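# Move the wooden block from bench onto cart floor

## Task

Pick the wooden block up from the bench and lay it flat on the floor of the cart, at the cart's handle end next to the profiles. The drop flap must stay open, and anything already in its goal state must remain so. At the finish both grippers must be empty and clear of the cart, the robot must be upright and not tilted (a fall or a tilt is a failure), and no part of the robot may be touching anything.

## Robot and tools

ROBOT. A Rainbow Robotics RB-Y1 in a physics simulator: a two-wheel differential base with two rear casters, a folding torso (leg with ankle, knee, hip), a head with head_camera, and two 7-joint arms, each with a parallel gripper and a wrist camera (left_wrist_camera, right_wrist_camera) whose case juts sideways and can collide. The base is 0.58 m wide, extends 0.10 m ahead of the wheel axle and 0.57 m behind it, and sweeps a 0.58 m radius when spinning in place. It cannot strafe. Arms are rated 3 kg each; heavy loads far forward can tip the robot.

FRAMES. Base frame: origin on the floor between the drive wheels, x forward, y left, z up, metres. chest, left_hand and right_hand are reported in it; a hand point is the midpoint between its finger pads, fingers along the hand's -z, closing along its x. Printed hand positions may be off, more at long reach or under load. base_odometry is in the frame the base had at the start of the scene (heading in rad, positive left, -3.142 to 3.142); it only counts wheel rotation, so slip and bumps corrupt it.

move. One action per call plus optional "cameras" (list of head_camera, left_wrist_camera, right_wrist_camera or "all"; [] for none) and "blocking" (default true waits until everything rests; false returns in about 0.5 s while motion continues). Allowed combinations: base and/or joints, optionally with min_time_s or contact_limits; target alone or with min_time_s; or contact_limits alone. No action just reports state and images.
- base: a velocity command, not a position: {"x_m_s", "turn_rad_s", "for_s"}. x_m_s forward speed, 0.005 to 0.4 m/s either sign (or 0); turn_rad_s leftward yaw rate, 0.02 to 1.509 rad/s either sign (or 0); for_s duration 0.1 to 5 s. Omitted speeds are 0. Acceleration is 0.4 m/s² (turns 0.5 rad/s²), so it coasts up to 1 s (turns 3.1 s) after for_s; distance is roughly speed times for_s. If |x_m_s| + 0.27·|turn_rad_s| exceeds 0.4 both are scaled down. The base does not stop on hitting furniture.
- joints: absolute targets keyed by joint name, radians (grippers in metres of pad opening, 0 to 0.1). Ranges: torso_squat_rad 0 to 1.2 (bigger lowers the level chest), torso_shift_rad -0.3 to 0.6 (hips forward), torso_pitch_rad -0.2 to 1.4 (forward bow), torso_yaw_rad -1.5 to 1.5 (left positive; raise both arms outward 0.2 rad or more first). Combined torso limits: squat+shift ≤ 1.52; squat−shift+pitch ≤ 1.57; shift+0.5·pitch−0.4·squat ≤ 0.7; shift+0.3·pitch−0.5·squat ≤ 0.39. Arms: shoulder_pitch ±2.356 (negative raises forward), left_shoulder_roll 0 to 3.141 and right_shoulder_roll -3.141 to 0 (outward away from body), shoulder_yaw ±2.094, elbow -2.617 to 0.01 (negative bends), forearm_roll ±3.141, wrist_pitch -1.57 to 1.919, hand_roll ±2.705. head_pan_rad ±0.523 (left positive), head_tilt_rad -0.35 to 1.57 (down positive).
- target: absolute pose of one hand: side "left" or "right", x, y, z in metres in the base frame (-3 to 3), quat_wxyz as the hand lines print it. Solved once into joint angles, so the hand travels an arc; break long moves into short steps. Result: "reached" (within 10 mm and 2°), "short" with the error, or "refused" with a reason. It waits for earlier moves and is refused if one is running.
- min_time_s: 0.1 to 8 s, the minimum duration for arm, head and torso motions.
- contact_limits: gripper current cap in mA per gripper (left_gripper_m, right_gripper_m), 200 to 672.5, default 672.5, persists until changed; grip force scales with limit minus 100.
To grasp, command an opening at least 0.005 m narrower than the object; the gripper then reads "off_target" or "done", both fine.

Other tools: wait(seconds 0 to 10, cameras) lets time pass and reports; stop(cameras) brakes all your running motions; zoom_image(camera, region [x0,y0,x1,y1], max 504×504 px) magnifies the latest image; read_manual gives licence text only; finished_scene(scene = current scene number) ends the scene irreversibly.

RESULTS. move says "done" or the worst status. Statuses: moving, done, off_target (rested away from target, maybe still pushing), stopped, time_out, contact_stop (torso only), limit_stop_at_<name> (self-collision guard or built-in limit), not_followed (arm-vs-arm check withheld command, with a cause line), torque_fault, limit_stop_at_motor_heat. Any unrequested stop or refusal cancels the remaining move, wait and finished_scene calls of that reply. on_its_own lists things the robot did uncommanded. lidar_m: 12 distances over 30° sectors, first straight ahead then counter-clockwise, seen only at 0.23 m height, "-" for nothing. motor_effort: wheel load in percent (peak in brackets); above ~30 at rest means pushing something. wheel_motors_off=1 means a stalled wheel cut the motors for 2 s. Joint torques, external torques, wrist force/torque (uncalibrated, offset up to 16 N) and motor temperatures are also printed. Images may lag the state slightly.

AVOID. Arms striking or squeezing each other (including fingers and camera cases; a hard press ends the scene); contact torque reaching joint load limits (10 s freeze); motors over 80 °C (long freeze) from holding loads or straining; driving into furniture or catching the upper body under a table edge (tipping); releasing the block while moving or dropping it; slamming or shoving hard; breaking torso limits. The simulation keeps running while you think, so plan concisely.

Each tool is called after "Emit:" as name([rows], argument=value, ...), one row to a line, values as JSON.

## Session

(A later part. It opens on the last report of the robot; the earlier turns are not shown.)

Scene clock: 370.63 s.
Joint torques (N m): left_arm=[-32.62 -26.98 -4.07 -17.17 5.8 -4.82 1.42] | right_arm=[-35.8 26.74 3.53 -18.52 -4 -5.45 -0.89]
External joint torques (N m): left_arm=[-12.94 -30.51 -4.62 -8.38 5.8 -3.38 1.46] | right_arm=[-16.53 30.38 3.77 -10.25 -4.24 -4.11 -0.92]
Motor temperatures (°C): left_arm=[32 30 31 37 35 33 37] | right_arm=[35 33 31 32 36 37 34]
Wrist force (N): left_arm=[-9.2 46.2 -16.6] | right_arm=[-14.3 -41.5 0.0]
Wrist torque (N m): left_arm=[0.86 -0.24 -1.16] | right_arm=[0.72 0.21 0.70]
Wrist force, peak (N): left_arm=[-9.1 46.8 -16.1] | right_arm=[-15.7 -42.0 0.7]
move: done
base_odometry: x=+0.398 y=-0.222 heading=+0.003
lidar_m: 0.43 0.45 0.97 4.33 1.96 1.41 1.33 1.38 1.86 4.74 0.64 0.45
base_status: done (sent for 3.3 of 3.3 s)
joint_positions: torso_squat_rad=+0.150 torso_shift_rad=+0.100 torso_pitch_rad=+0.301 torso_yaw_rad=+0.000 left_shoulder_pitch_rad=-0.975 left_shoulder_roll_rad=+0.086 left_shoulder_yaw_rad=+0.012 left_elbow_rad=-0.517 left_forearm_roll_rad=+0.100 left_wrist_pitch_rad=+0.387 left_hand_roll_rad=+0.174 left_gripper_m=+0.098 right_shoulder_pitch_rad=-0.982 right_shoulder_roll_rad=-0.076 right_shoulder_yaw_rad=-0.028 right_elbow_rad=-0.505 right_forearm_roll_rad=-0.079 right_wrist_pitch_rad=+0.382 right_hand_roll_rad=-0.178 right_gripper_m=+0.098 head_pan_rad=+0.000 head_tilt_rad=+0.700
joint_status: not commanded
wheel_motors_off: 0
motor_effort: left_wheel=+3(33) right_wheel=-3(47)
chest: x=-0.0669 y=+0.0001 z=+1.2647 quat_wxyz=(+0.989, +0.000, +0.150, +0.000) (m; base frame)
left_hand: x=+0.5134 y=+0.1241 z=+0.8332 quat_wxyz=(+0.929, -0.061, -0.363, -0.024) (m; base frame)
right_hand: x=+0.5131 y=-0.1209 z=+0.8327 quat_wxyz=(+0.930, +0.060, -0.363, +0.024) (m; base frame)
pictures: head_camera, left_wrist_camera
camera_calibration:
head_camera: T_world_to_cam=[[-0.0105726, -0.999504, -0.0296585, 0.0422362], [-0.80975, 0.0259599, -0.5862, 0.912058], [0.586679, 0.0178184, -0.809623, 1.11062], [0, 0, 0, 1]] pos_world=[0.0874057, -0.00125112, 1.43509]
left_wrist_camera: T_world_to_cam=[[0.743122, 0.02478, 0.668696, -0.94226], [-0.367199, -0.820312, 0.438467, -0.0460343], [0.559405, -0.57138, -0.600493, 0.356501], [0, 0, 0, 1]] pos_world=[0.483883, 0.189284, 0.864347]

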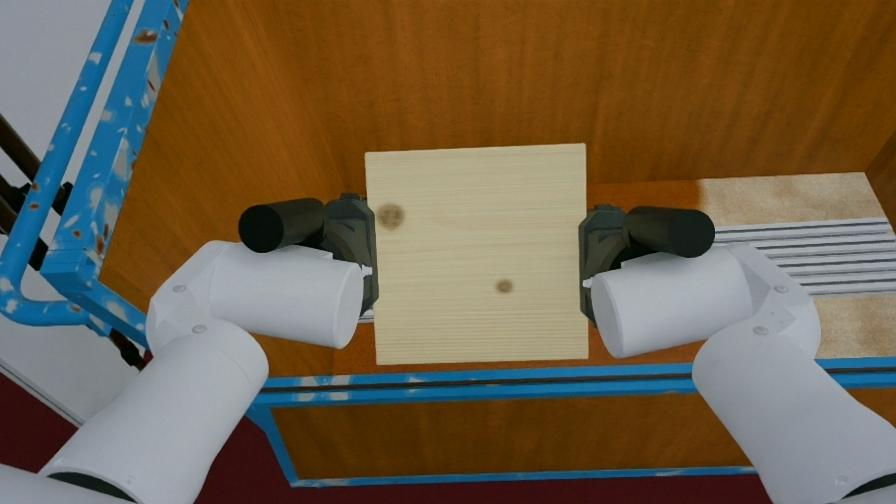

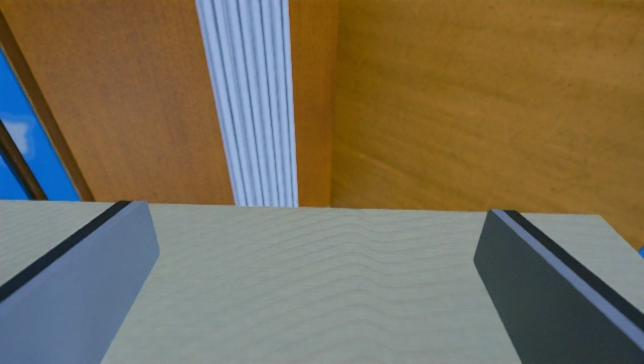

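Emit:
move(base={"x_m_s":0.1,"for_s":2.7}, cameras=["head_camera"])

Emit:
move(joints={"torso_squat_rad":0.25,"torso_shift_rad":0.2,"torso_pitch_rad":0.7,"head_tilt_rad":0.6}, min_time_s=4, cameras=["head_camera","left_wrist_camera"])

Scene clock: 378.53 s.
Joint torques (N m): left_arm=[-32.5 -26.75 -4.31 -17.41 5.73 -4.9 1.42] | right_arm=[-35.59 26.78 3.47 -18.38 -4.08 -5.57 -0.98]
External joint torques (N m): left_arm=[-12.83 -30.28 -4.86 -8.62 5.73 -3.47 1.46] | right_arm=[-16.32 30.41 3.71 -10.11 -4.32 -4.22 -1.02]
Motor temperatures (°C): left_arm=[32 30 31 37 35 33 37] | right_arm=[36 33 31 32 36 37 34]
Wrist force (N): left_arm=[-9.1 45.3 -15.9] | right_arm=[-15.1 -41.4 -0.8]
Wrist torque (N m): left_arm=[0.92 -0.23 -1.16] | right_arm=[0.69 0.15 0.68]
Wrist force, peak (N): left_arm=[-8.9 46.5 -18.0] | right_arm=[-15.0 -42.0 -0.3]
move: done
base_odometry: x=+0.668 y=-0.221 heading=+0.004
lidar_m: 0.16 0.17 0.23 1.54 2.36 1.68 1.60 1.69 2.23 0.74 0.24 0.16
base_status: done (sent for 2.7 of 2.7 s)
joint_positions: torso_squat_rad=+0.150 torso_shift_rad=+0.100 torso_pitch_rad=+0.301 torso_yaw_rad=+0.000 left_shoulder_pitch_rad=-0.975 left_shoulder_roll_rad=+0.086 left_shoulder_yaw_rad=+0.012 left_elbow_rad=-0.517 left_forearm_roll_rad=+0.100 left_wrist_pitch_rad=+0.387 left_hand_roll_rad=+0.174 left_gripper_m=+0.098 right_shoulder_pitch_rad=-0.982 right_shoulder_roll_rad=-0.076 right_shoulder_yaw_rad=-0.028 right_elbow_rad=-0.505 right_forearm_roll_rad=-0.079 right_wrist_pitch_rad=+0.382 right_hand_roll_rad=-0.178 right_gripper_m=+0.098 head_pan_rad=+0.000 head_tilt_rad=+0.700
joint_status: not commanded
wheel_motors_off: 0
motor_effort: left_wheel=+0(27) right_wheel=-5(18)
chest: x=-0.0668 y=+0.0001 z=+1.2647 quat_wxyz=(+0.989, +0.000, +0.150, +0.000) (m; base frame)
left_hand: x=+0.5134 y=+0.1240 z=+0.8331 quat_wxyz=(+0.929, -0.061, -0.363, -0.024) (m; base frame)
right_hand: x=+0.5131 y=-0.1209 z=+0.8326 quat_wxyz=(+0.930, +0.060, -0.363, +0.024) (m; base frame)
pictures: head_camera
camera_calibration:
head_camera: T_world_to_cam=[[-0.0105751, -0.999504, -0.0296601, 0.0422379], [-0.809798, 0.0259613, -0.586133, 0.912071], [0.586613, 0.0178203, -0.809671, 1.1105], [0, 0, 0, 1]] pos_world=[0.0876057, -0.00125112, 1.43499]

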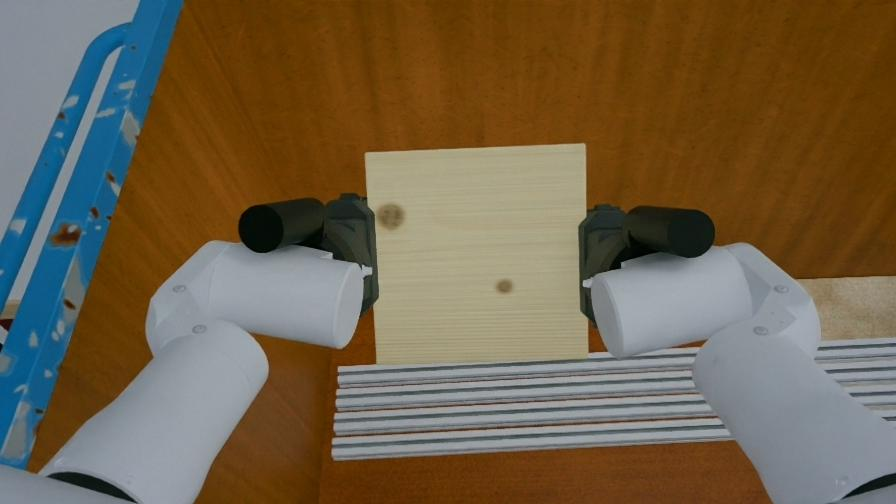

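Scene clock: 382.83 s.
Joint torques (N m): left_arm=[-23.84 -30.14 -4.74 -13.86 5.82 -3.71 1.44] | right_arm=[-26.42 29.94 3.51 -14.36 -4.02 -4.23 -1.03]
External joint torques (N m): left_arm=[-12.67 -30.52 -4.76 -8 5.77 -2.91 1.46] | right_arm=[-15.57 30.46 3.39 -8.94 -4.14 -3.51 -1.05]
Motor temperatures (°C): left_arm=[32 30 31 37 35 33 37] | right_arm=[36 33 31 33 36 37 34]
Wrist force (N): left_arm=[-3.3 46.9 -19.7] | right_arm=[-9.1 -42.0 -3.8]
Wrist torque (N m): left_arm=[0.90 -0.25 -1.33] | right_arm=[0.65 0.33 0.77]
Wrist force, peak (N): left_arm=[-3.5 47.7 -20.2] | right_arm=[-14.3 -41.8 -0.4]
move: done
base_odometry: x=+0.668 y=-0.221 heading=+0.004
lidar_m: 0.14 0.17 0.24 1.55 2.37 1.70 1.61 1.67 2.24 0.75 0.25 0.17
base_status: not commanded
joint_positions: torso_squat_rad=+0.250 torso_shift_rad=+0.200 torso_pitch_rad=+0.701 torso_yaw_rad=+0.000 left_shoulder_pitch_rad=-0.975 left_shoulder_roll_rad=+0.086 left_shoulder_yaw_rad=+0.012 left_elbow_rad=-0.517 left_forearm_roll_rad=+0.100 left_wrist_pitch_rad=+0.387 left_hand_roll_rad=+0.174 left_gripper_m=+0.098 right_shoulder_pitch_rad=-0.982 right_shoulder_roll_rad=-0.076 right_shoulder_yaw_rad=-0.028 right_elbow_rad=-0.505 right_forearm_roll_rad=-0.079 right_wrist_pitch_rad=+0.382 right_hand_roll_rad=-0.178 right_gripper_m=+0.098 head_pan_rad=+0.000 head_tilt_rad=+0.600
joint_status: all done
wheel_motors_off: 0
motor_effort: left_wheel=+2(3) right_wheel=-2(5)
chest: x=+0.1065 y=+0.0001 z=+1.1817 quat_wxyz=(+0.939, +0.000, +0.343, +0.000) (m; base frame)
left_hand: x=+0.4732 y=+0.1240 z=+0.5585 quat_wxyz=(+0.983, -0.064, -0.172, -0.012) (m; base frame)
right_hand: x=+0.4728 y=-0.1208 z=+0.5582 quat_wxyz=(+0.983, +0.064, -0.171, +0.011) (m; base frame)
pictures: head_camera, left_wrist_camera
camera_calibration:
head_camera: T_world_to_cam=[[-0.0189547, -0.999502, -0.0252464, 0.0372361], [-0.946742, 0.0260607, -0.320937, 0.714327], [0.321435, 0.0178186, -0.946764, 1.11414], [0, 0, 0, 1]] pos_world=[0.318864, -0.00125082, 1.28503]
left_wrist_camera: T_world_to_cam=[[0.944697, 0.0247633, 0.327009, -0.633345], [-0.167769, -0.820292, 0.546785, -0.095184], [0.281784, -0.571408, -0.770773, 0.440455], [0, 0, 0, 1]] pos_world=[0.458237, 0.189284, 0.598646]

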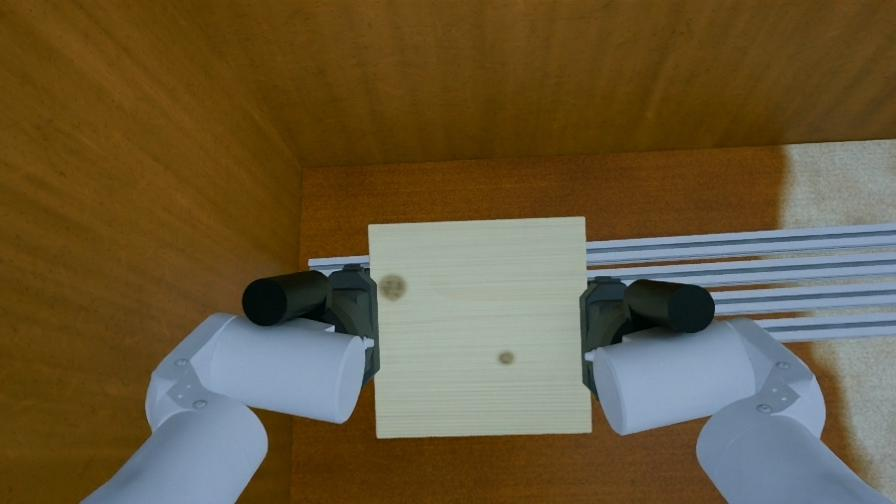

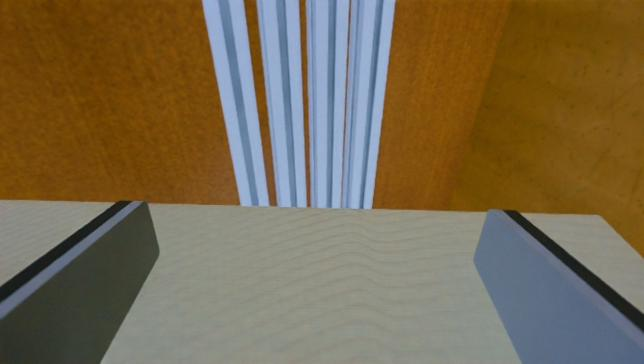

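Emit:
move(base={"x_m_s":0.05,"for_s":0.3}, cameras=[])

Emit:
move(joints={"torso_squat_rad":0.3,"torso_shift_rad":0.22,"torso_pitch_rad":0.93,"head_tilt_rad":0.5}, min_time_s=4, cameras=["head_camera","left_wrist_camera"])

Scene clock: 386.80 s.
Joint torques (N m): left_arm=[-22.79 -30.65 -4.74 -13.26 5.86 -3.48 1.49] | right_arm=[-25.48 29.8 3.43 -13.64 -4.14 -4.03 -0.99]
External joint torques (N m): left_arm=[-11.6 -31.02 -4.76 -7.41 5.81 -2.67 1.51] | right_arm=[-14.62 30.32 3.3 -8.22 -4.26 -3.31 -1.01]
Motor temperatures (°C): left_arm=[32 30 31 37 35 33 37] | right_arm=[36 33 31 33 36 37 34]
Wrist force (N): left_arm=[-2.3 47.5 -19.7] | right_arm=[-8.5 -42.5 -3.4]
Wrist torque (N m): left_arm=[0.81 -0.15 -1.22] | right_arm=[0.72 0.39 0.74]
Wrist force, peak (N): left_arm=[-2.7 47.3 -21.0] | right_arm=[-8.6 -43.0 -3.6]
move: done
base_odometry: x=+0.683 y=-0.221 heading=+0.003
lidar_m: 0.14 0.15 0.21 1.53 2.37 1.69 1.63 1.68 2.28 0.67 0.23 0.15
base_status: done (sent for 0.3 of 0.3 s)
joint_positions: torso_squat_rad=+0.250 torso_shift_rad=+0.200 torso_pitch_rad=+0.701 torso_yaw_rad=+0.000 left_shoulder_pitch_rad=-0.975 left_shoulder_roll_rad=+0.086 left_shoulder_yaw_rad=+0.012 left_elbow_rad=-0.518 left_forearm_roll_rad=+0.100 left_wrist_pitch_rad=+0.387 left_hand_roll_rad=+0.174 left_gripper_m=+0.098 right_shoulder_pitch_rad=-0.982 right_shoulder_roll_rad=-0.076 right_shoulder_yaw_rad=-0.028 right_elbow_rad=-0.505 right_forearm_roll_rad=-0.079 right_wrist_pitch_rad=+0.382 right_hand_roll_rad=-0.178 right_gripper_m=+0.098 head_pan_rad=+0.000 head_tilt_rad=+0.600
joint_status: not commanded
wheel_motors_off: 0
motor_effort: left_wheel=-1(26) right_wheel=+1(22)
chest: x=+0.1065 y=+0.0001 z=+1.1817 quat_wxyz=(+0.939, +0.000, +0.343, +0.000) (m; base frame)
left_hand: x=+0.4735 y=+0.1240 z=+0.5586 quat_wxyz=(+0.983, -0.064, -0.172, -0.012) (m; base frame)
right_hand: x=+0.4730 y=-0.1207 z=+0.5583 quat_wxyz=(+0.983, +0.064, -0.171, +0.011) (m; base frame)
pictures: none
No camera images: "cameras" was empty.

Scene clock: 391.10 s.
Joint torques (N m): left_arm=[-16.81 -32.61 -5.14 -10.73 5.98 -2.64 1.34] | right_arm=[-18.72 31.97 3.98 -11.2 -4.17 -3.34 -1.06]
External joint torques (N m): left_arm=[-11.41 -31.12 -4.84 -7.02 5.9 -2.27 1.35] | right_arm=[-13.57 30.64 3.65 -7.84 -4.22 -3.03 -1.07]
Motor temperatures (°C): left_arm=[32 30 31 37 35 33 37] | right_arm=[36 33 31 33 36 37 34]
Wrist force (N): left_arm=[1.3 46.9 -20.6] | right_arm=[-4.7 -42.9 -4.3]
Wrist torque (N m): left_arm=[0.95 -0.13 -1.39] | right_arm=[0.67 0.50 0.83]
Wrist force, peak (N): left_arm=[-0.1 48.4 -20.8] | right_arm=[-8.2 -42.9 -4.0]
move: done
base_odometry: x=+0.683 y=-0.221 heading=+0.003
lidar_m: 0.14 0.16 0.22 1.52 2.39 1.71 1.61 1.69 2.28 0.67 0.21 0.15
base_status: not commanded
joint_positions: torso_squat_rad=+0.300 torso_shift_rad=+0.220 torso_pitch_rad=+0.931 torso_yaw_rad=+0.000 left_shoulder_pitch_rad=-0.975 left_shoulder_roll_rad=+0.086 left_shoulder_yaw_rad=+0.012 left_elbow_rad=-0.518 left_forearm_roll_rad=+0.100 left_wrist_pitch_rad=+0.387 left_hand_roll_rad=+0.174 left_gripper_m=+0.098 right_shoulder_pitch_rad=-0.982 right_shoulder_roll_rad=-0.076 right_shoulder_yaw_rad=-0.028 right_elbow_rad=-0.506 right_forearm_roll_rad=-0.079 right_wrist_pitch_rad=+0.382 right_hand_roll_rad=-0.178 right_gripper_m=+0.098 head_pan_rad=+0.000 head_tilt_rad=+0.500
joint_status: all done
wheel_motors_off: 0
motor_effort: left_wheel=+0(2) right_wheel=+0(3)
chest: x=+0.1663 y=+0.0001 z=+1.1179 quat_wxyz=(+0.894, +0.000, +0.449, +0.000) (m; base frame)
left_hand: x=+0.3818 y=+0.1240 z=+0.4276 quat_wxyz=(+0.996, -0.065, -0.058, -0.004) (m; base frame)
right_hand: x=+0.3813 y=-0.1207 z=+0.4275 quat_wxyz=(+0.996, +0.065, -0.058, +0.004) (m; base frame)
pictures: head_camera, left_wrist_camera
camera_calibration:
head_camera: T_world_to_cam=[[-0.0220649, -0.999501, -0.0225816, 0.0341597], [-0.98032, 0.0260626, -0.195687, 0.623462], [0.196178, 0.0178194, -0.980406, 1.07436], [0, 0, 0, 1]] pos_world=[0.40118, -0.00125082, 1.17608]
left_wrist_camera: T_world_to_cam=[[0.994268, 0.0246862, 0.104029, -0.427715], [-0.0393289, -0.820319, 0.570553, -0.0982105], [0.0994217, -0.571374, -0.814646, 0.453801], [0, 0, 0, 1]] pos_world=[0.376283, 0.189285, 0.470216]

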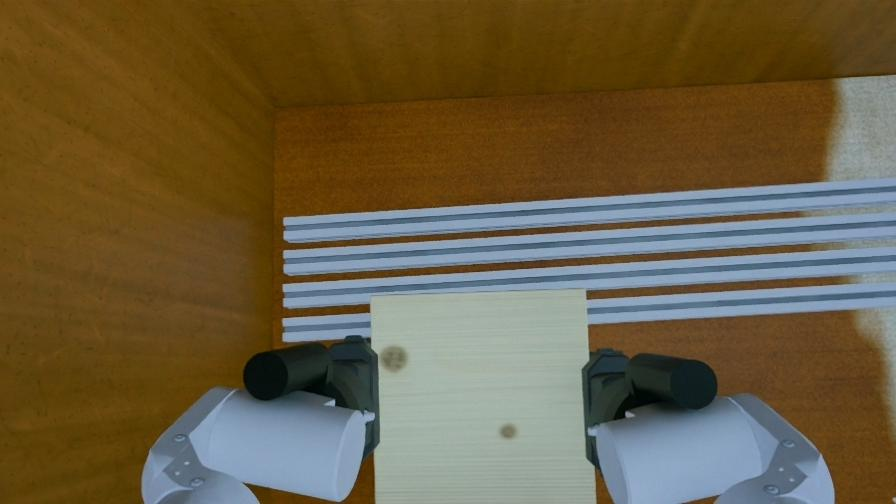

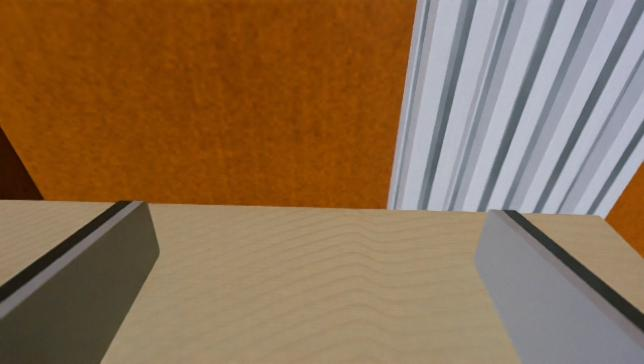

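Emit:
move(joints={"torso_squat_rad":0.35,"torso_shift_rad":0.24,"torso_pitch_rad":1.045,"head_tilt_rad":0.45}, min_time_s=4)

Scene clock: 396.30 s.
Joint torques (N m): left_arm=[-13.28 -34.07 -5.47 -9.25 6.04 -2.09 1.33] | right_arm=[-15.05 32.79 4.01 -9.31 -4.12 -2.75 -0.95]
External joint torques (N m): left_arm=[-10.89 -31.67 -5.01 -6.69 5.95 -1.94 1.33] | right_arm=[-12.86 30.54 3.58 -7.05 -4.13 -2.66 -0.96]
Motor temperatures (°C): left_arm=[32 30 31 37 35 33 37] | right_arm=[36 33 31 32 36 37 34]
Wrist force (N): left_arm=[3.1 47.6 -20.6] | right_arm=[-3.1 -43.5 -3.8]
Wrist torque (N m): left_arm=[0.95 -0.21 -1.38] | right_arm=[0.73 0.50 0.86]
Wrist force, peak (N): left_arm=[3.4 48.4 -22.0] | right_arm=[-3.3 -43.8 -4.7]
move: done
base_odometry: x=+0.683 y=-0.221 heading=+0.003
lidar_m: 0.14 0.15 0.21 1.54 2.38 1.70 1.62 1.71 2.27 0.67 0.23 0.16
base_status: not commanded
joint_positions: torso_squat_rad=+0.350 torso_shift_rad=+0.240 torso_pitch_rad=+1.045 torso_yaw_rad=+0.000 left_shoulder_pitch_rad=-0.975 left_shoulder_roll_rad=+0.086 left_shoulder_yaw_rad=+0.012 left_elbow_rad=-0.518 left_forearm_roll_rad=+0.100 left_wrist_pitch_rad=+0.387 left_hand_roll_rad=+0.174 left_gripper_m=+0.098 right_shoulder_pitch_rad=-0.983 right_shoulder_roll_rad=-0.076 right_shoulder_yaw_rad=-0.028 right_elbow_rad=-0.506 right_forearm_roll_rad=-0.079 right_wrist_pitch_rad=+0.382 right_hand_roll_rad=-0.178 right_gripper_m=+0.098 head_pan_rad=+0.000 head_tilt_rad=+0.450
joint_status: all done
wheel_motors_off: 0
motor_effort: left_wheel=-2(2) right_wheel=+1(4)
chest: x=+0.1962 y=+0.0001 z=+1.0744 quat_wxyz=(+0.866, +0.000, +0.499, +0.000) (m; base frame)
left_hand: x=+0.3314 y=+0.1241 z=+0.3639 quat_wxyz=(+0.998, -0.065, -0.001, -0.001) (m; base frame)
right_hand: x=+0.3309 y=-0.1207 z=+0.3639 quat_wxyz=(+0.998, +0.065, -0.001, +0.000) (m; base frame)
pictures: head_camera, left_wrist_camera, right_wrist_camera
camera_calibration:
head_camera: T_world_to_cam=[[-0.0234803, -0.999502, -0.0211025, 0.0324346], [-0.990945, 0.0260602, -0.131716, 0.580723], [0.1322, 0.0178187, -0.991063, 1.04022], [0, 0, 0, 1]] pos_world=[0.438709, -0.00125082, 1.1081]
left_wrist_camera: T_world_to_cam=[[0.999644, 0.0246263, -0.0103054, -0.331073], [0.0260984, -0.820324, 0.571303, -0.0857702], [0.00561526, -0.571369, -0.820674, 0.440155], [0, 0, 0, 1]] pos_world=[0.330721, 0.189285, 0.406813]
right_wrist_camera: T_world_to_cam=[[-0.999181, -0.0258758, -0.0311216, 0.337545], [-0.0395443, 0.78796, 0.614455, -0.088327], [0.00862308, 0.615182, -0.788338, 0.430457], [0, 0, 0, 1]] pos_world=[0.330064, -0.186477, 0.404123]

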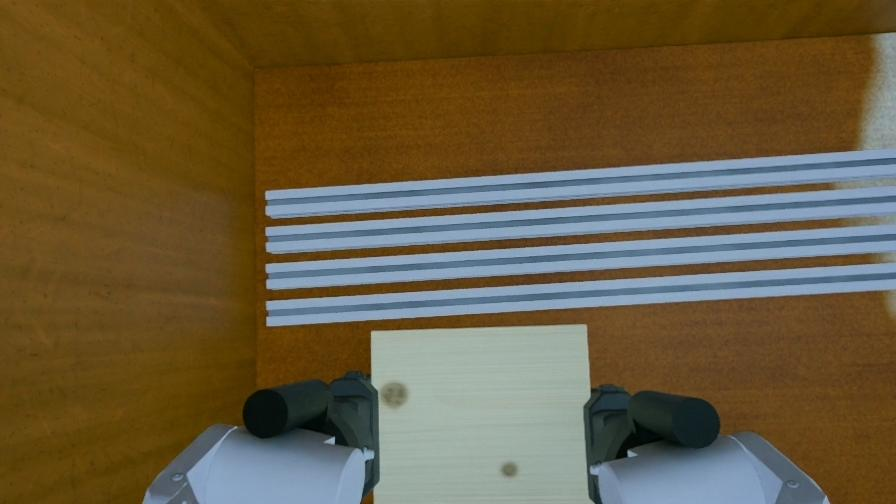

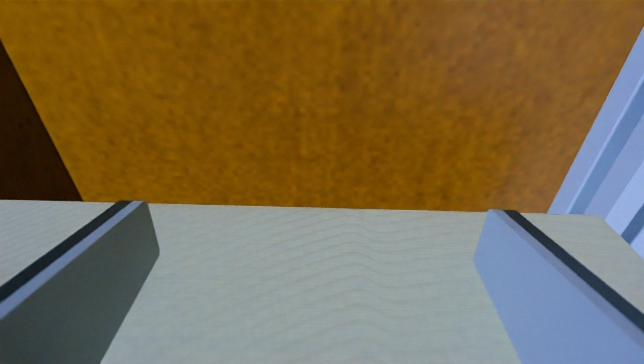

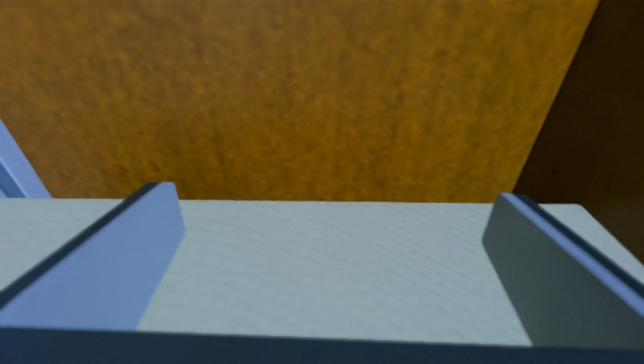

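Emit:
move(joints={"torso_squat_rad":0.45}, min_time_s=2.5)

Scene clock: 401.83 s.
Joint torques (N m): left_arm=[-9.22 -36.42 -6.17 -5.76 6.02 -0.15 1.17] | right_arm=[-8.89 34.54 3.85 -5.11 -5.03 -1.24 -1.48]
External joint torques (N m): left_arm=[-6.77 -34.03 -5.72 -3.17 5.93 0 1.18] | right_arm=[-6.65 32.31 3.42 -2.82 -5.04 -1.14 -1.48]
Motor temperatures (°C): left_arm=[32 30 31 37 35 33 37] | right_arm=[35 33 31 32 36 37 34]
Wrist force (N): left_arm=[9.4 49.2 -20.7] | right_arm=[4.7 -43.7 3.0]
Wrist torque (N m): left_arm=[0.92 -0.66 -0.73] | right_arm=[0.81 0.75 1.60]
Wrist force, peak (N): left_arm=[9.4 49.8 -20.8] | right_arm=[-2.7 -44.1 -3.7]
move: done
base_odometry: x=+0.683 y=-0.221 heading=+0.003
lidar_m: 0.13 0.15 0.20 1.53 2.37 1.70 1.62 1.69 2.25 0.67 0.23 0.15
base_status: not commanded
joint_positions: torso_squat_rad=+0.450 torso_shift_rad=+0.240 torso_pitch_rad=+1.045 torso_yaw_rad=+0.000 left_shoulder_pitch_rad=-0.977 left_shoulder_roll_rad=+0.087 left_shoulder_yaw_rad=+0.012 left_elbow_rad=-0.519 left_forearm_roll_rad=+0.100 left_wrist_pitch_rad=+0.386 left_hand_roll_rad=+0.174 left_gripper_m=+0.098 right_shoulder_pitch_rad=-0.984 right_shoulder_roll_rad=-0.077 right_shoulder_yaw_rad=-0.028 right_elbow_rad=-0.507 right_forearm_roll_rad=-0.079 right_wrist_pitch_rad=+0.381 right_hand_roll_rad=-0.178 right_gripper_m=+0.098 head_pan_rad=+0.000 head_tilt_rad=+0.450
joint_status: all done
wheel_motors_off: 0
motor_effort: left_wheel=-2(3) right_wheel=+1(4)
chest: x=+0.1895 y=+0.0001 z=+1.0481 quat_wxyz=(+0.867, +0.000, +0.499, +0.000) (m; base frame)
left_hand: x=+0.3265 y=+0.1241 z=+0.3378 quat_wxyz=(+0.998, -0.066, -0.002, -0.001) (m; base frame)
right_hand: x=+0.3263 y=-0.1205 z=+0.3378 quat_wxyz=(+0.998, +0.065, -0.002, +0.001) (m; base frame)
pictures: head_camera, left_wrist_camera, right_wrist_camera
camera_calibration:
head_camera: T_world_to_cam=[[-0.0234719, -0.999501, -0.0211146, 0.0317337], [-0.990866, 0.0260641, -0.132306, 0.571237], [0.132791, 0.0178162, -0.990984, 1.0148], [0, 0, 0, 1]] pos_world=[0.432008, -0.00125081, 1.0819]
left_wrist_camera: T_world_to_cam=[[0.999665, 0.0248289, -0.00726277, -0.327551], [0.0245246, -0.820247, 0.571483, -0.0702159], [0.00823203, -0.57147, -0.820581, 0.41795], [0, 0, 0, 1]] pos_world=[0.325723, 0.189384, 0.380711]
right_wrist_camera: T_world_to_cam=[[-0.999053, -0.0263352, -0.0346323, 0.333255], [-0.0420681, 0.787794, 0.6145, -0.071773], [0.0111001, 0.615375, -0.788156, 0.409013], [0, 0, 0, 1]] pos_world=[0.32538, -0.186378, 0.378012]

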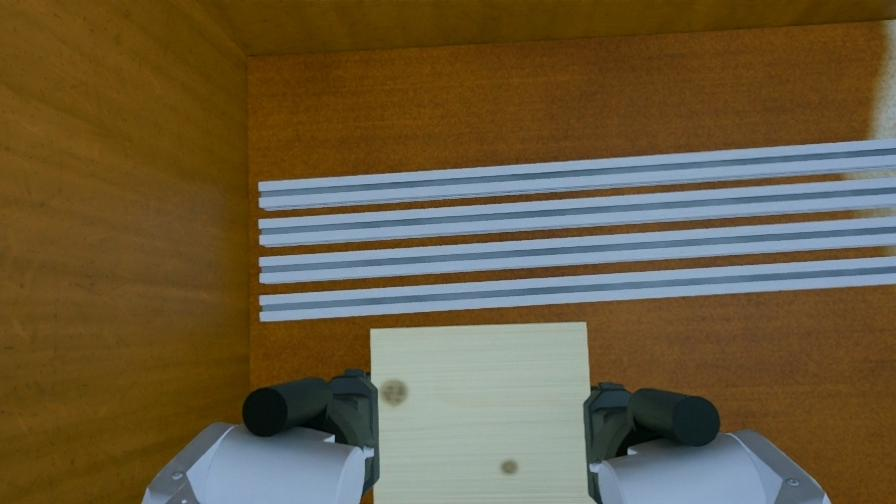

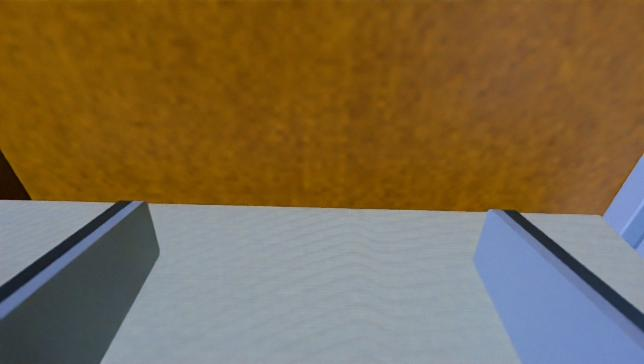

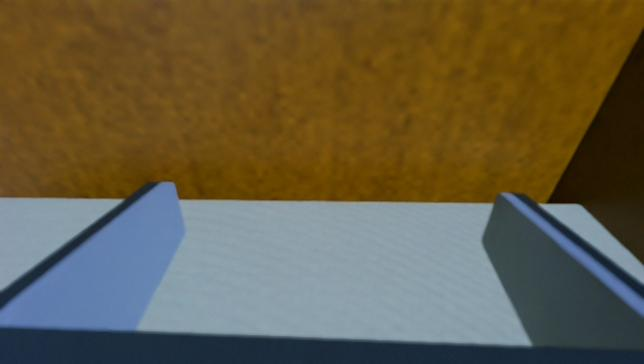

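Emit:
move(joints={"torso_squat_rad":0.44,"torso_shift_rad":0.255}, min_time_s=2, cameras=["left_wrist_camera","right_wrist_camera"])

Scene clock: 411.67 s.
Joint torques (N m): left_arm=[-11.35 -35.39 -6.2 -7.36 6.06 -1.28 1.12] | right_arm=[-11.78 34.43 3.92 -7.77 -4.79 -2.33 -1.19]
External joint torques (N m): left_arm=[-8.94 -32.99 -5.75 -4.78 5.97 -1.13 1.12] | right_arm=[-9.58 32.19 3.49 -5.5 -4.8 -2.23 -1.2]
Motor temperatures (°C): left_arm=[32 30 31 37 35 33 37] | right_arm=[35 33 31 32 36 37 34]
Wrist force (N): left_arm=[2.8 46.9 -20.9] | right_arm=[-3.1 -42.1 -4.6]
Wrist torque (N m): left_arm=[0.95 -0.19 -1.31] | right_arm=[0.67 0.52 0.83]
Wrist force, peak (N): left_arm=[10.1 50.3 -21.0] | right_arm=[4.8 -44.3 3.1]
move: done
base_odometry: x=+0.683 y=-0.221 heading=+0.003
lidar_m: 0.14 0.15 0.21 1.53 2.38 1.71 1.63 1.69 2.27 0.68 0.22 0.15
base_status: not commanded
joint_positions: torso_squat_rad=+0.440 torso_shift_rad=+0.255 torso_pitch_rad=+1.046 torso_yaw_rad=+0.000 left_shoulder_pitch_rad=-0.976 left_shoulder_roll_rad=+0.087 left_shoulder_yaw_rad=+0.012 left_elbow_rad=-0.518 left_forearm_roll_rad=+0.100 left_wrist_pitch_rad=+0.386 left_hand_roll_rad=+0.174 left_gripper_m=+0.098 right_shoulder_pitch_rad=-0.983 right_shoulder_roll_rad=-0.077 right_shoulder_yaw_rad=-0.028 right_elbow_rad=-0.506 right_forearm_roll_rad=-0.079 right_wrist_pitch_rad=+0.382 right_hand_roll_rad=-0.178 right_gripper_m=+0.098 head_pan_rad=+0.000 head_tilt_rad=+0.450
joint_status: all done
wheel_motors_off: 0
motor_effort: left_wheel=-2(3) right_wheel=-1(3)
chest: x=+0.1996 y=+0.0001 z=+1.0485 quat_wxyz=(+0.866, +0.000, +0.499, +0.000) (m; base frame)
left_hand: x=+0.3354 y=+0.1241 z=+0.3381 quat_wxyz=(+0.998, -0.065, -0.002, +0.000) (m; base frame)
right_hand: x=+0.3351 y=-0.1208 z=+0.3380 quat_wxyz=(+0.998, +0.065, -0.001, +0.000) (m; base frame)
pictures: left_wrist_camera, right_wrist_camera
camera_calibration:
left_wrist_camera: T_world_to_cam=[[0.999649, 0.0248565, -0.00911949, -0.335838], [0.0256095, -0.82032, 0.571331, -0.0709], [0.00672041, -0.571364, -0.820669, 0.418643], [0, 0, 0, 1]] pos_world=[0.334722, 0.189384, 0.381012]
right_wrist_camera: T_world_to_cam=[[-0.999128, -0.0262065, -0.0325035, 0.341383], [-0.040654, 0.788006, 0.614323, -0.0717341], [0.00951375, 0.615109, -0.788385, 0.409768], [0, 0, 0, 1]] pos_world=[0.33427, -0.186579, 0.378219]

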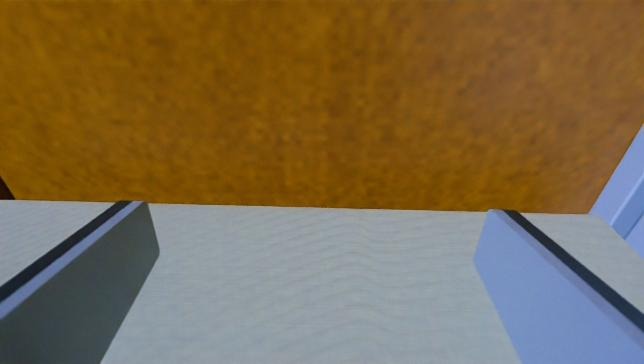

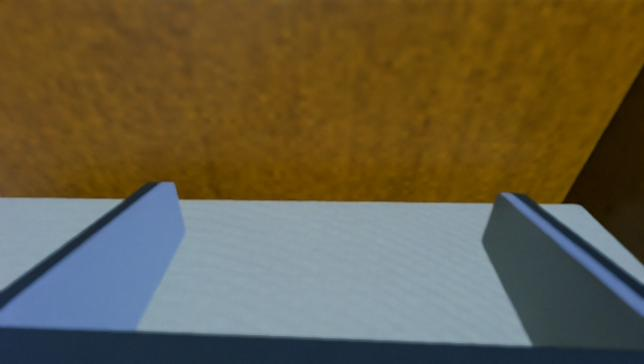

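Emit:
move(joints={"head_tilt_rad":0.55}, cameras=["head_camera"])

Emit:
zoom_image(camera="head_camera", region=[240, 200, 740, 504])

Scene clock: 413.63 s.
Joint torques (N m): left_arm=[-11.43 -35.22 -6.11 -7.14 6.03 -1.24 1.02] | right_arm=[-11.84 34.61 3.97 -7.67 -4.68 -2.43 -1.21]
External joint torques (N m): left_arm=[-9.02 -32.82 -5.66 -4.57 5.94 -1.09 1.02] | right_arm=[-9.64 32.37 3.54 -5.4 -4.69 -2.34 -1.21]
Motor temperatures (°C): left_arm=[32 30 31 37 35 33 37] | right_arm=[35 34 31 32 36 37 34]
Wrist force (N): left_arm=[2.9 46.4 -20.4] | right_arm=[-3.1 -42.2 -4.8]
Wrist torque (N m): left_arm=[1.02 -0.22 -1.31] | right_arm=[0.68 0.50 0.86]
Wrist force, peak (N): left_arm=[3.1 47.6 -21.8] | right_arm=[-3.0 -42.7 -4.6]
move: done
base_odometry: x=+0.683 y=-0.221 heading=+0.003
lidar_m: 0.14 0.14 0.21 1.54 2.39 1.71 1.62 1.68 2.27 0.68 0.23 0.16
base_status: not commanded
joint_positions: torso_squat_rad=+0.440 torso_shift_rad=+0.255 torso_pitch_rad=+1.046 torso_yaw_rad=+0.000 left_shoulder_pitch_rad=-0.976 left_shoulder_roll_rad=+0.087 left_shoulder_yaw_rad=+0.012 left_elbow_rad=-0.518 left_forearm_roll_rad=+0.100 left_wrist_pitch_rad=+0.386 left_hand_roll_rad=+0.174 left_gripper_m=+0.098 right_shoulder_pitch_rad=-0.983 right_shoulder_roll_rad=-0.077 right_shoulder_yaw_rad=-0.028 right_elbow_rad=-0.506 right_forearm_roll_rad=-0.079 right_wrist_pitch_rad=+0.382 right_hand_roll_rad=-0.178 right_gripper_m=+0.098 head_pan_rad=+0.000 head_tilt_rad=+0.550
joint_status: all done
wheel_motors_off: 0
motor_effort: left_wheel=-2(3) right_wheel=+3(3)
chest: x=+0.1996 y=+0.0001 z=+1.0485 quat_wxyz=(+0.866, +0.000, +0.499, +0.000) (m; base frame)
left_hand: x=+0.3354 y=+0.1241 z=+0.3381 quat_wxyz=(+0.998, -0.065, -0.002, +0.000) (m; base frame)
right_hand: x=+0.3351 y=-0.1208 z=+0.3380 quat_wxyz=(+0.998, +0.065, -0.001, +0.000) (m; base frame)
pictures: head_camera
camera_calibration:
head_camera: T_world_to_cam=[[-0.02547, -0.999502, -0.0186499, 0.029958], [-0.999145, 0.0260598, -0.0320967, 0.471247], [0.0325667, 0.0178164, -0.999311, 1.06157], [0, 0, 0, 1]] pos_world=[0.437035, -0.00125082, 1.07652]

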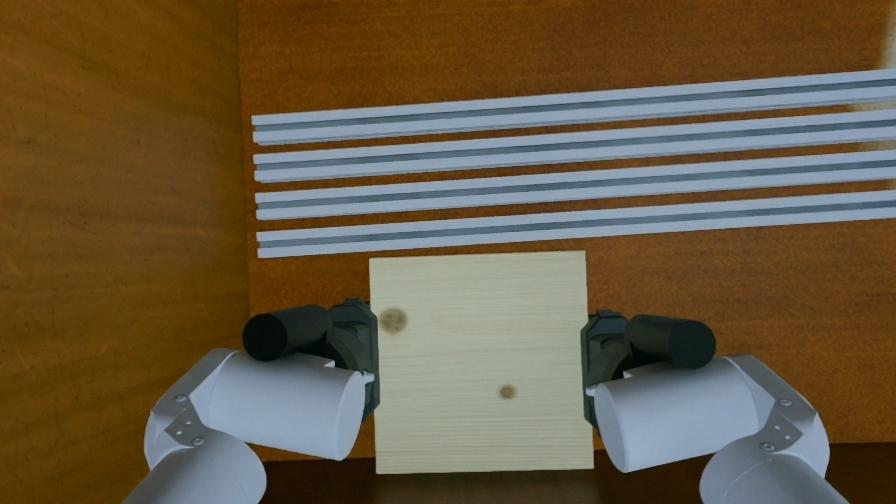

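Scaled by 1.008 from the camera's 896x504 image, which has a finer 1280x720 frame.

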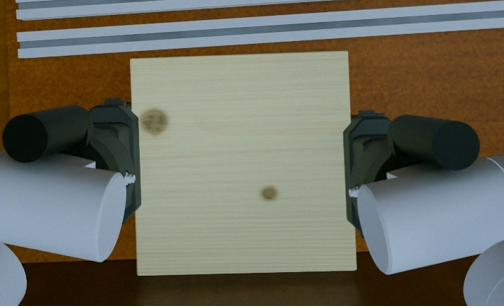

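Emit:
move(base={"turn_rad_s":0.02,"for_s":1.1}, joints={"torso_shift_rad":0.262}, cameras=["head_camera","right_wrist_camera"])

Scene clock: 417.43 s.
Joint torques (N m): left_arm=[-11.89 -34.44 -6.36 -7.69 6.06 -1.54 1.25] | right_arm=[-12.11 34.56 3.83 -8.18 -4.81 -2.57 -1.21]
External joint torques (N m): left_arm=[-9.49 -32.04 -5.9 -5.12 5.97 -1.39 1.25] | right_arm=[-9.92 32.32 3.4 -5.91 -4.82 -2.48 -1.21]
Motor temperatures (°C): left_arm=[32 30 31 37 35 33 37] | right_arm=[35 34 31 32 36 37 34]
Wrist force (N): left_arm=[2.9 47.1 -21.3] | right_arm=[-3.2 -42.6 -4.3]
Wrist torque (N m): left_arm=[0.94 -0.25 -1.34] | right_arm=[0.67 0.50 0.88]
Wrist force, peak (N): left_arm=[2.6 47.7 -21.1] | right_arm=[-2.9 -43.5 -4.0]
move: done
base_odometry: x=+0.683 y=-0.221 heading=+0.024
lidar_m: 0.14 0.15 0.22 1.54 2.34 1.69 1.62 1.70 2.32 0.62 0.22 0.16
base_status: done (sent for 1.1 of 1.1 s)
joint_positions: torso_squat_rad=+0.440 torso_shift_rad=+0.262 torso_pitch_rad=+1.046 torso_yaw_rad=+0.000 left_shoulder_pitch_rad=-0.976 left_shoulder_roll_rad=+0.086 left_shoulder_yaw_rad=+0.012 left_elbow_rad=-0.518 left_forearm_roll_rad=+0.100 left_wrist_pitch_rad=+0.386 left_hand_roll_rad=+0.174 left_gripper_m=+0.098 right_shoulder_pitch_rad=-0.983 right_shoulder_roll_rad=-0.077 right_shoulder_yaw_rad=-0.028 right_elbow_rad=-0.506 right_forearm_roll_rad=-0.079 right_wrist_pitch_rad=+0.382 right_hand_roll_rad=-0.178 right_gripper_m=+0.098 head_pan_rad=+0.000 head_tilt_rad=+0.550
joint_status: all done
wheel_motors_off: 0
motor_effort: left_wheel=-16(27) right_wheel=+14(27)
chest: x=+0.2039 y=+0.0001 z=+1.0473 quat_wxyz=(+0.866, +0.000, +0.499, +0.000) (m; base frame)
left_hand: x=+0.3395 y=+0.1240 z=+0.3369 quat_wxyz=(+0.998, -0.066, -0.001, +0.000) (m; base frame)
right_hand: x=+0.3392 y=-0.1208 z=+0.3368 quat_wxyz=(+0.998, +0.065, -0.001, +0.000) (m; base frame)
pictures: head_camera, right_wrist_camera
camera_calibration:
head_camera: T_world_to_cam=[[-0.0254754, -0.999502, -0.0186474, 0.0300475], [-0.999148, 0.0260633, -0.0319967, 0.475499], [0.0324667, 0.0178164, -0.999314, 1.06027], [0, 0, 0, 1]] pos_world=[0.441436, -0.00125081, 1.07532]
right_wrist_camera: T_world_to_cam=[[-0.999143, -0.0261523, -0.0320774, 0.345293], [-0.040348, 0.788092, 0.614234, -0.0708847], [0.00921629, 0.615002, -0.788472, 0.408898], [0, 0, 0, 1]] pos_world=[0.338368, -0.186579, 0.37702]

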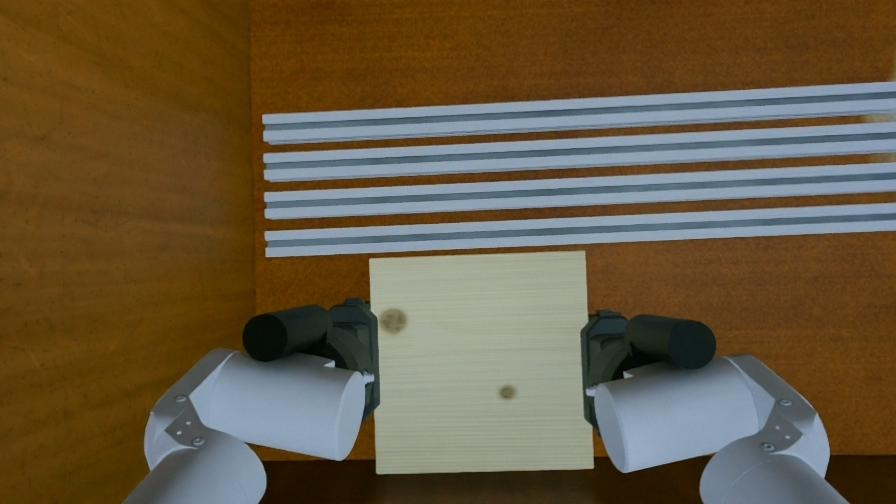

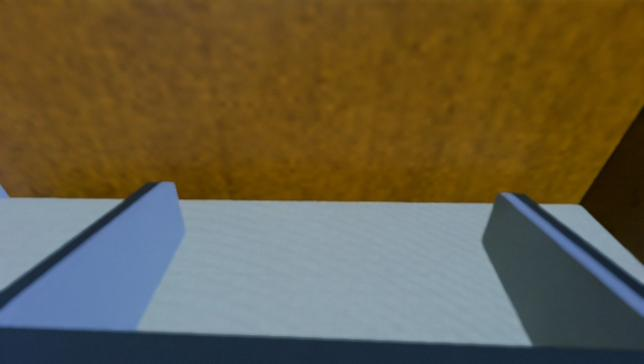

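Emit:
move(joints={"torso_squat_rad":0.5,"torso_shift_rad":0.271}, min_time_s=3, cameras=["head_camera","right_wrist_camera"])

Scene clock: 422.17 s.
Joint torques (N m): left_arm=[-11.76 -34.46 -6.36 -7.54 6.02 -3.55 1.4] | right_arm=[-13.3 34.88 3.86 -6.8 -4.44 -2.58 -0.94]
External joint torques (N m): left_arm=[-9.3 -32.08 -5.91 -4.94 5.92 -3.4 1.4] | right_arm=[-11.04 32.66 3.43 -4.51 -4.45 -2.49 -0.94]
Motor temperatures (°C): left_arm=[32 30 31 37 35 33 37] | right_arm=[35 34 31 32 36 37 34]
Wrist force (N): left_arm=[0.0 47.1 24.2] | right_arm=[-3.0 -44.8 24.4]
Wrist torque (N m): left_arm=[0.51 1.30 -1.57] | right_arm=[1.18 0.39 0.66]
Wrist force, peak (N): left_arm=[0.7 48.1 25.3] | right_arm=[-2.9 -45.4 25.1]
move: done
base_odometry: x=+0.683 y=-0.221 heading=+0.024
lidar_m: 0.14 0.15 0.22 1.54 2.33 1.69 1.62 1.70 2.31 0.62 0.21 0.16
base_status: not commanded
joint_positions: torso_squat_rad=+0.500 torso_shift_rad=+0.270 torso_pitch_rad=+1.043 torso_yaw_rad=+0.000 left_shoulder_pitch_rad=-0.976 left_shoulder_roll_rad=+0.086 left_shoulder_yaw_rad=+0.012 left_elbow_rad=-0.518 left_forearm_roll_rad=+0.100 left_wrist_pitch_rad=+0.387 left_hand_roll_rad=+0.174 left_gripper_m=+0.098 right_shoulder_pitch_rad=-0.983 right_shoulder_roll_rad=-0.077 right_shoulder_yaw_rad=-0.028 right_elbow_rad=-0.506 right_forearm_roll_rad=-0.079 right_wrist_pitch_rad=+0.382 right_hand_roll_rad=-0.178 right_gripper_m=+0.098 head_pan_rad=+0.000 head_tilt_rad=+0.550
joint_status: all done
wheel_motors_off: 0
motor_effort: left_wheel=-16(17) right_wheel=+13(16)
chest: x=+0.2034 y=+0.0001 z=+1.0282 quat_wxyz=(+0.867, +0.000, +0.498, +0.000) (m; base frame)
left_hand: x=+0.3405 y=+0.1241 z=+0.3181 quat_wxyz=(+0.998, -0.065, -0.002, -0.001) (m; base frame)
right_hand: x=+0.3404 y=-0.1208 z=+0.3180 quat_wxyz=(+0.998, +0.065, -0.002, +0.000) (m; base frame)
pictures: head_camera, right_wrist_camera
camera_calibration:
head_camera: T_world_to_cam=[[-0.0254315, -0.999501, -0.018708, 0.0297317], [-0.999072, 0.0260625, -0.0342974, 0.476699], [0.0347678, 0.0178184, -0.999237, 1.0407], [0, 0, 0, 1]] pos_world=[0.44083, -0.00125082, 1.05681]
right_wrist_camera: T_world_to_cam=[[-0.999069, -0.0259701, -0.0344605, 0.346661], [-0.0416706, 0.788027, 0.614229, -0.0588499], [0.0112042, 0.615093, -0.788375, 0.393365], [0, 0, 0, 1]] pos_world=[0.339479, -0.186578, 0.358213]

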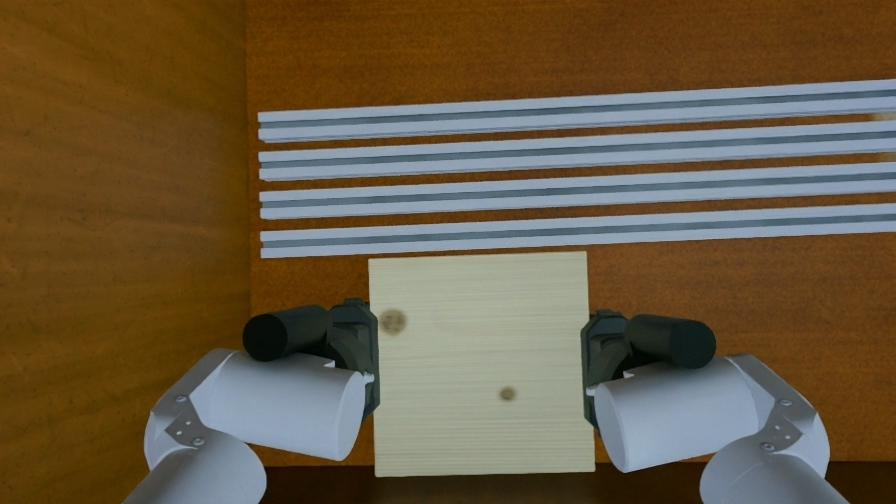

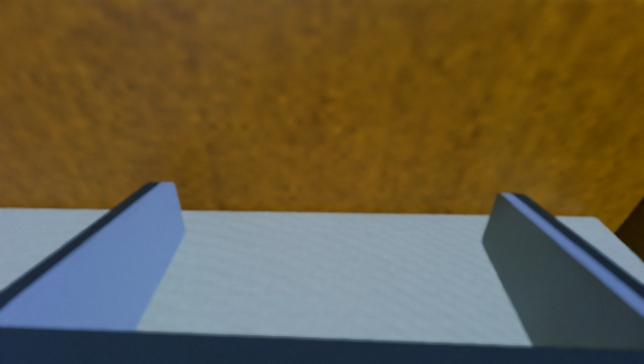

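Emit:
move(joints={"torso_squat_rad":0.48,"torso_shift_rad":0.268}, min_time_s=1.5, cameras=[])

Emit:
move(target={"side":"right","x":0.339,"y":-0.127,"z":0.322,"quat_wxyz":[0.99756,0.06976,0,0]}, cameras=[], min_time_s=1.5)

Emit:
move(target={"side":"left","x":0.339,"y":0.131,"z":0.322,"quat_wxyz":[0.99756,-0.06976,0,0]}, min_time_s=1.5)

Scene clock: 426.30 s.
Joint torques (N m): left_arm=[-12.33 -34.7 -6.31 -8.07 6.06 -2.16 1.51] | right_arm=[-12.16 34.23 3.97 -6.97 -4.52 -2.05 -0.95]
External joint torques (N m): left_arm=[-9.93 -32.3 -5.86 -5.5 5.96 -2.02 1.51] | right_arm=[-9.96 31.99 3.54 -4.7 -4.53 -1.96 -0.95]
Motor temperatures (°C): left_arm=[32 30 31 37 35 33 37] | right_arm=[35 34 31 31 36 37 34]
Wrist force (N): left_arm=[1.1 46.9 -20.6] | right_arm=[-1.8 -42.3 -4.8]
Wrist torque (N m): left_arm=[0.87 -0.23 -1.50] | right_arm=[0.69 0.45 0.61]
Wrist force, peak (N): left_arm=[0.0 47.9 25.6] | right_arm=[-3.1 -45.4 25.3]
move: done
base_odometry: x=+0.683 y=-0.221 heading=+0.024
lidar_m: 0.14 0.15 0.21 1.54 2.33 1.69 1.61 1.71 2.31 0.61 0.22 0.16
base_status: not commanded
joint_positions: torso_squat_rad=+0.480 torso_shift_rad=+0.268 torso_pitch_rad=+1.046 torso_yaw_rad=+0.000 left_shoulder_pitch_rad=-0.976 left_shoulder_roll_rad=+0.086 left_shoulder_yaw_rad=+0.012 left_elbow_rad=-0.518 left_forearm_roll_rad=+0.100 left_wrist_pitch_rad=+0.387 left_hand_roll_rad=+0.174 left_gripper_m=+0.098 right_shoulder_pitch_rad=-0.983 right_shoulder_roll_rad=-0.077 right_shoulder_yaw_rad=-0.028 right_elbow_rad=-0.506 right_forearm_roll_rad=-0.079 right_wrist_pitch_rad=+0.381 right_hand_roll_rad=-0.178 right_gripper_m=+0.098 head_pan_rad=+0.000 head_tilt_rad=+0.550
joint_status: all done
wheel_motors_off: 0
motor_effort: left_wheel=-16(16) right_wheel=+15(16)
chest: x=+0.2043 y=+0.0001 z=+1.0343 quat_wxyz=(+0.866, +0.000, +0.499, +0.000) (m; base frame)
left_hand: x=+0.3397 y=+0.1241 z=+0.3239 quat_wxyz=(+0.998, -0.065, -0.001, +0.000) (m; base frame)
right_hand: x=+0.3398 y=-0.1208 z=+0.3238 quat_wxyz=(+0.998, +0.065, -0.001, +0.000) (m; base frame)
pictures: none
No camera images: "cameras" was empty.

Scene clock: 428.13 s.
Joint torques (N m): left_arm=[-9.49 -18.42 -3.35 -6.98 3.63 -1.62 1.41] | right_arm=[-4.17 14.43 2.96 -2.87 -2.82 -0.05 -0.4]
External joint torques (N m): left_arm=[-7.06 -15.9 -2.87 -4.4 3.54 -1.47 1.41] | right_arm=[-2.08 12.65 2.62 -0.7 -2.82 0.04 -0.4]
Motor temperatures (°C): left_arm=[32 30 31 37 35 33 37] | right_arm=[35 34 31 31 36 37 34]
Wrist force (N): left_arm=[-0.6 23.8 -11.9] | right_arm=[0.3 -18.7 -11.0]
Wrist torque (N m): left_arm=[0.23 -0.04 -1.06] | right_arm=[0.23 -0.32 0.69]
Wrist force, peak (N): left_arm=[0.5 47.0 -21.0] | right_arm=[-1.2 -42.8 -4.6]
move: done
base_odometry: x=+0.683 y=-0.221 heading=+0.024
lidar_m: 0.15 0.15 0.21 1.54 2.32 1.68 1.62 1.70 2.31 0.61 0.22 0.15
base_status: not commanded
joint_positions: torso_squat_rad=+0.480 torso_shift_rad=+0.268 torso_pitch_rad=+1.046 torso_yaw_rad=+0.000 left_shoulder_pitch_rad=-0.976 left_shoulder_roll_rad=+0.082 left_shoulder_yaw_rad=+0.011 left_elbow_rad=-0.518 left_forearm_roll_rad=+0.101 left_wrist_pitch_rad=+0.386 left_hand_roll_rad=+0.174 left_gripper_m=+0.098 right_shoulder_pitch_rad=-0.983 right_shoulder_roll_rad=-0.095 right_shoulder_yaw_rad=-0.024 right_elbow_rad=-0.495 right_forearm_roll_rad=-0.135 right_wrist_pitch_rad=+0.373 right_hand_roll_rad=-0.133 right_gripper_m=+0.098 head_pan_rad=+0.000 head_tilt_rad=+0.550
joint_status: all done
wheel_motors_off: 0
motor_effort: left_wheel=-15(16) right_wheel=+14(16)
chest: x=+0.2043 y=+0.0001 z=+1.0344 quat_wxyz=(+0.866, +0.000, +0.499, +0.000) (m; base frame)
left_hand: x=+0.3396 y=+0.1208 z=+0.3244 quat_wxyz=(+0.998, -0.068, -0.001, +0.000) (m; base frame)
right_hand: x=+0.3392 y=-0.1296 z=+0.3224 quat_wxyz=(+0.998, +0.066, -0.001, +0.000) (m; base frame)
right_hand_status: reached (checked arc, planned for 1.5 s): 3 mm and 0.4 deg off.
pictures: none
No camera images: "cameras" was empty.

Scene clock: 429.97 s.
Joint torques (N m): left_arm=[-1.25 -2.02 -1.07 -1.48 0.45 -0.72 -0.41] | right_arm=[-4.32 10.77 1.95 -3.45 -0.99 -0.13 -0.24]
External joint torques (N m): left_arm=[1.07 -0.01 -0.7 1.02 0.36 -0.58 -0.41] | right_arm=[-2.23 8.96 1.61 -1.27 -1 -0.04 -0.24]
Motor temperatures (°C): left_arm=[31 30 31 37 35 33 37] | right_arm=[35 33 31 31 36 37 34]
Wrist force (N): left_arm=[0.1 1.1 -8.0] | right_arm=[-0.8 -7.6 -9.5]
Wrist torque (N m): left_arm=[-0.26 0.12 0.14] | right_arm=[0.00 0.01 -0.19]
Wrist force, peak (N): left_arm=[-1.2 23.9 -12.3] | right_arm=[0.2 -18.3 -11.4]
move: done
base_odometry: x=+0.683 y=-0.221 heading=+0.024
lidar_m: 0.14 0.15 0.22 1.53 2.33 1.69 1.62 1.69 2.31 0.62 0.22 0.15
base_status: not commanded
joint_positions: torso_squat_rad=+0.480 torso_shift_rad=+0.268 torso_pitch_rad=+1.045 torso_yaw_rad=+0.000 left_shoulder_pitch_rad=-0.975 left_shoulder_roll_rad=+0.103 left_shoulder_yaw_rad=+0.007 left_elbow_rad=-0.509 left_forearm_roll_rad=+0.158 left_wrist_pitch_rad=+0.379 left_hand_roll_rad=+0.129 left_gripper_m=+0.098 right_shoulder_pitch_rad=-0.983 right_shoulder_roll_rad=-0.094 right_shoulder_yaw_rad=-0.024 right_elbow_rad=-0.495 right_forearm_roll_rad=-0.135 right_wrist_pitch_rad=+0.373 right_hand_roll_rad=-0.133 right_gripper_m=+0.098 head_pan_rad=+0.000 head_tilt_rad=+0.550
joint_status: all done
wheel_motors_off: 0
motor_effort: left_wheel=-15(16) right_wheel=+14(17)
chest: x=+0.2042 y=+0.0001 z=+1.0344 quat_wxyz=(+0.866, +0.000, +0.499, +0.000) (m; base frame)
left_hand: x=+0.3394 y=+0.1309 z=+0.3229 quat_wxyz=(+0.998, -0.068, -0.001, +0.000) (m; base frame)
left_hand_status: reached (checked arc, planned for 1.5 s): 1 mm and 0.2 deg off.
right_hand: x=+0.3390 y=-0.1290 z=+0.3226 quat_wxyz=(+0.998, +0.067, -0.001, -0.001) (m; base frame)
pictures: head_camera, left_wrist_camera, right_wrist_camera
camera_calibration:
head_camera: T_world_to_cam=[[-0.0254695, -0.999503, -0.018561, 0.0297215], [-0.999135, 0.0260618, -0.0324008, 0.475715], [0.0328684, 0.0177197, -0.999303, 1.04738], [0, 0, 0, 1]] pos_world=[0.441635, -0.00125057, 1.06262]
left_wrist_camera: T_world_to_cam=[[0.999593, 0.0264213, -0.0107737, -0.339738], [0.0278071, -0.817387, 0.575417, -0.0591661], [0.00639698, -0.575482, -0.817789, 0.409684], [0, 0, 0, 1]] pos_world=[0.338624, 0.196381, 0.36542]
right_wrist_camera: T_world_to_cam=[[-0.999226, -0.0241375, -0.0310479, 0.344456], [-0.038153, 0.786435, 0.616494, -0.0574078], [0.00953653, 0.617202, -0.786747, 0.402336], [0, 0, 0, 1]] pos_world=[0.338163, -0.19486, 0.362623]

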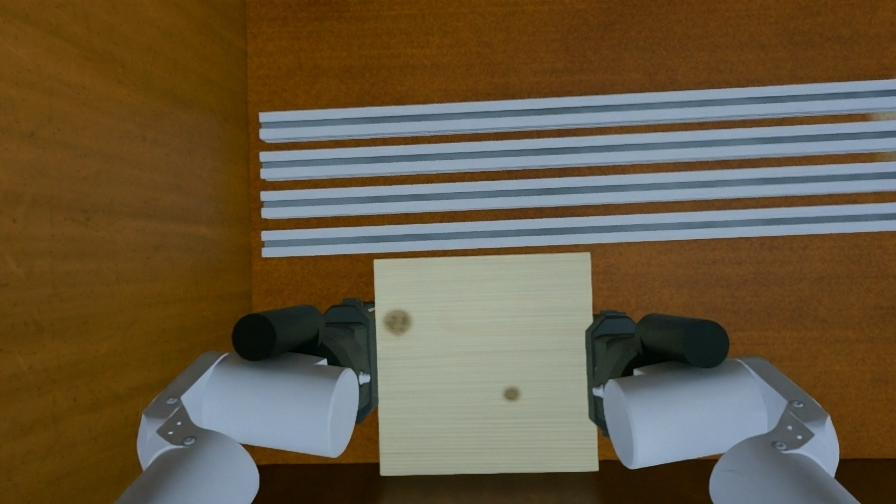

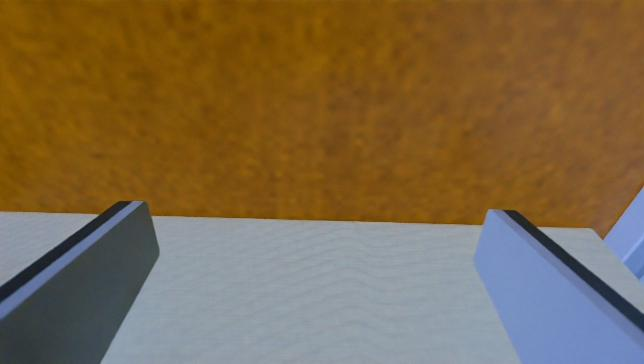

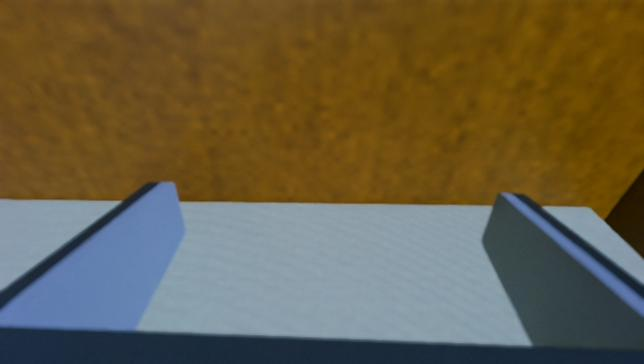

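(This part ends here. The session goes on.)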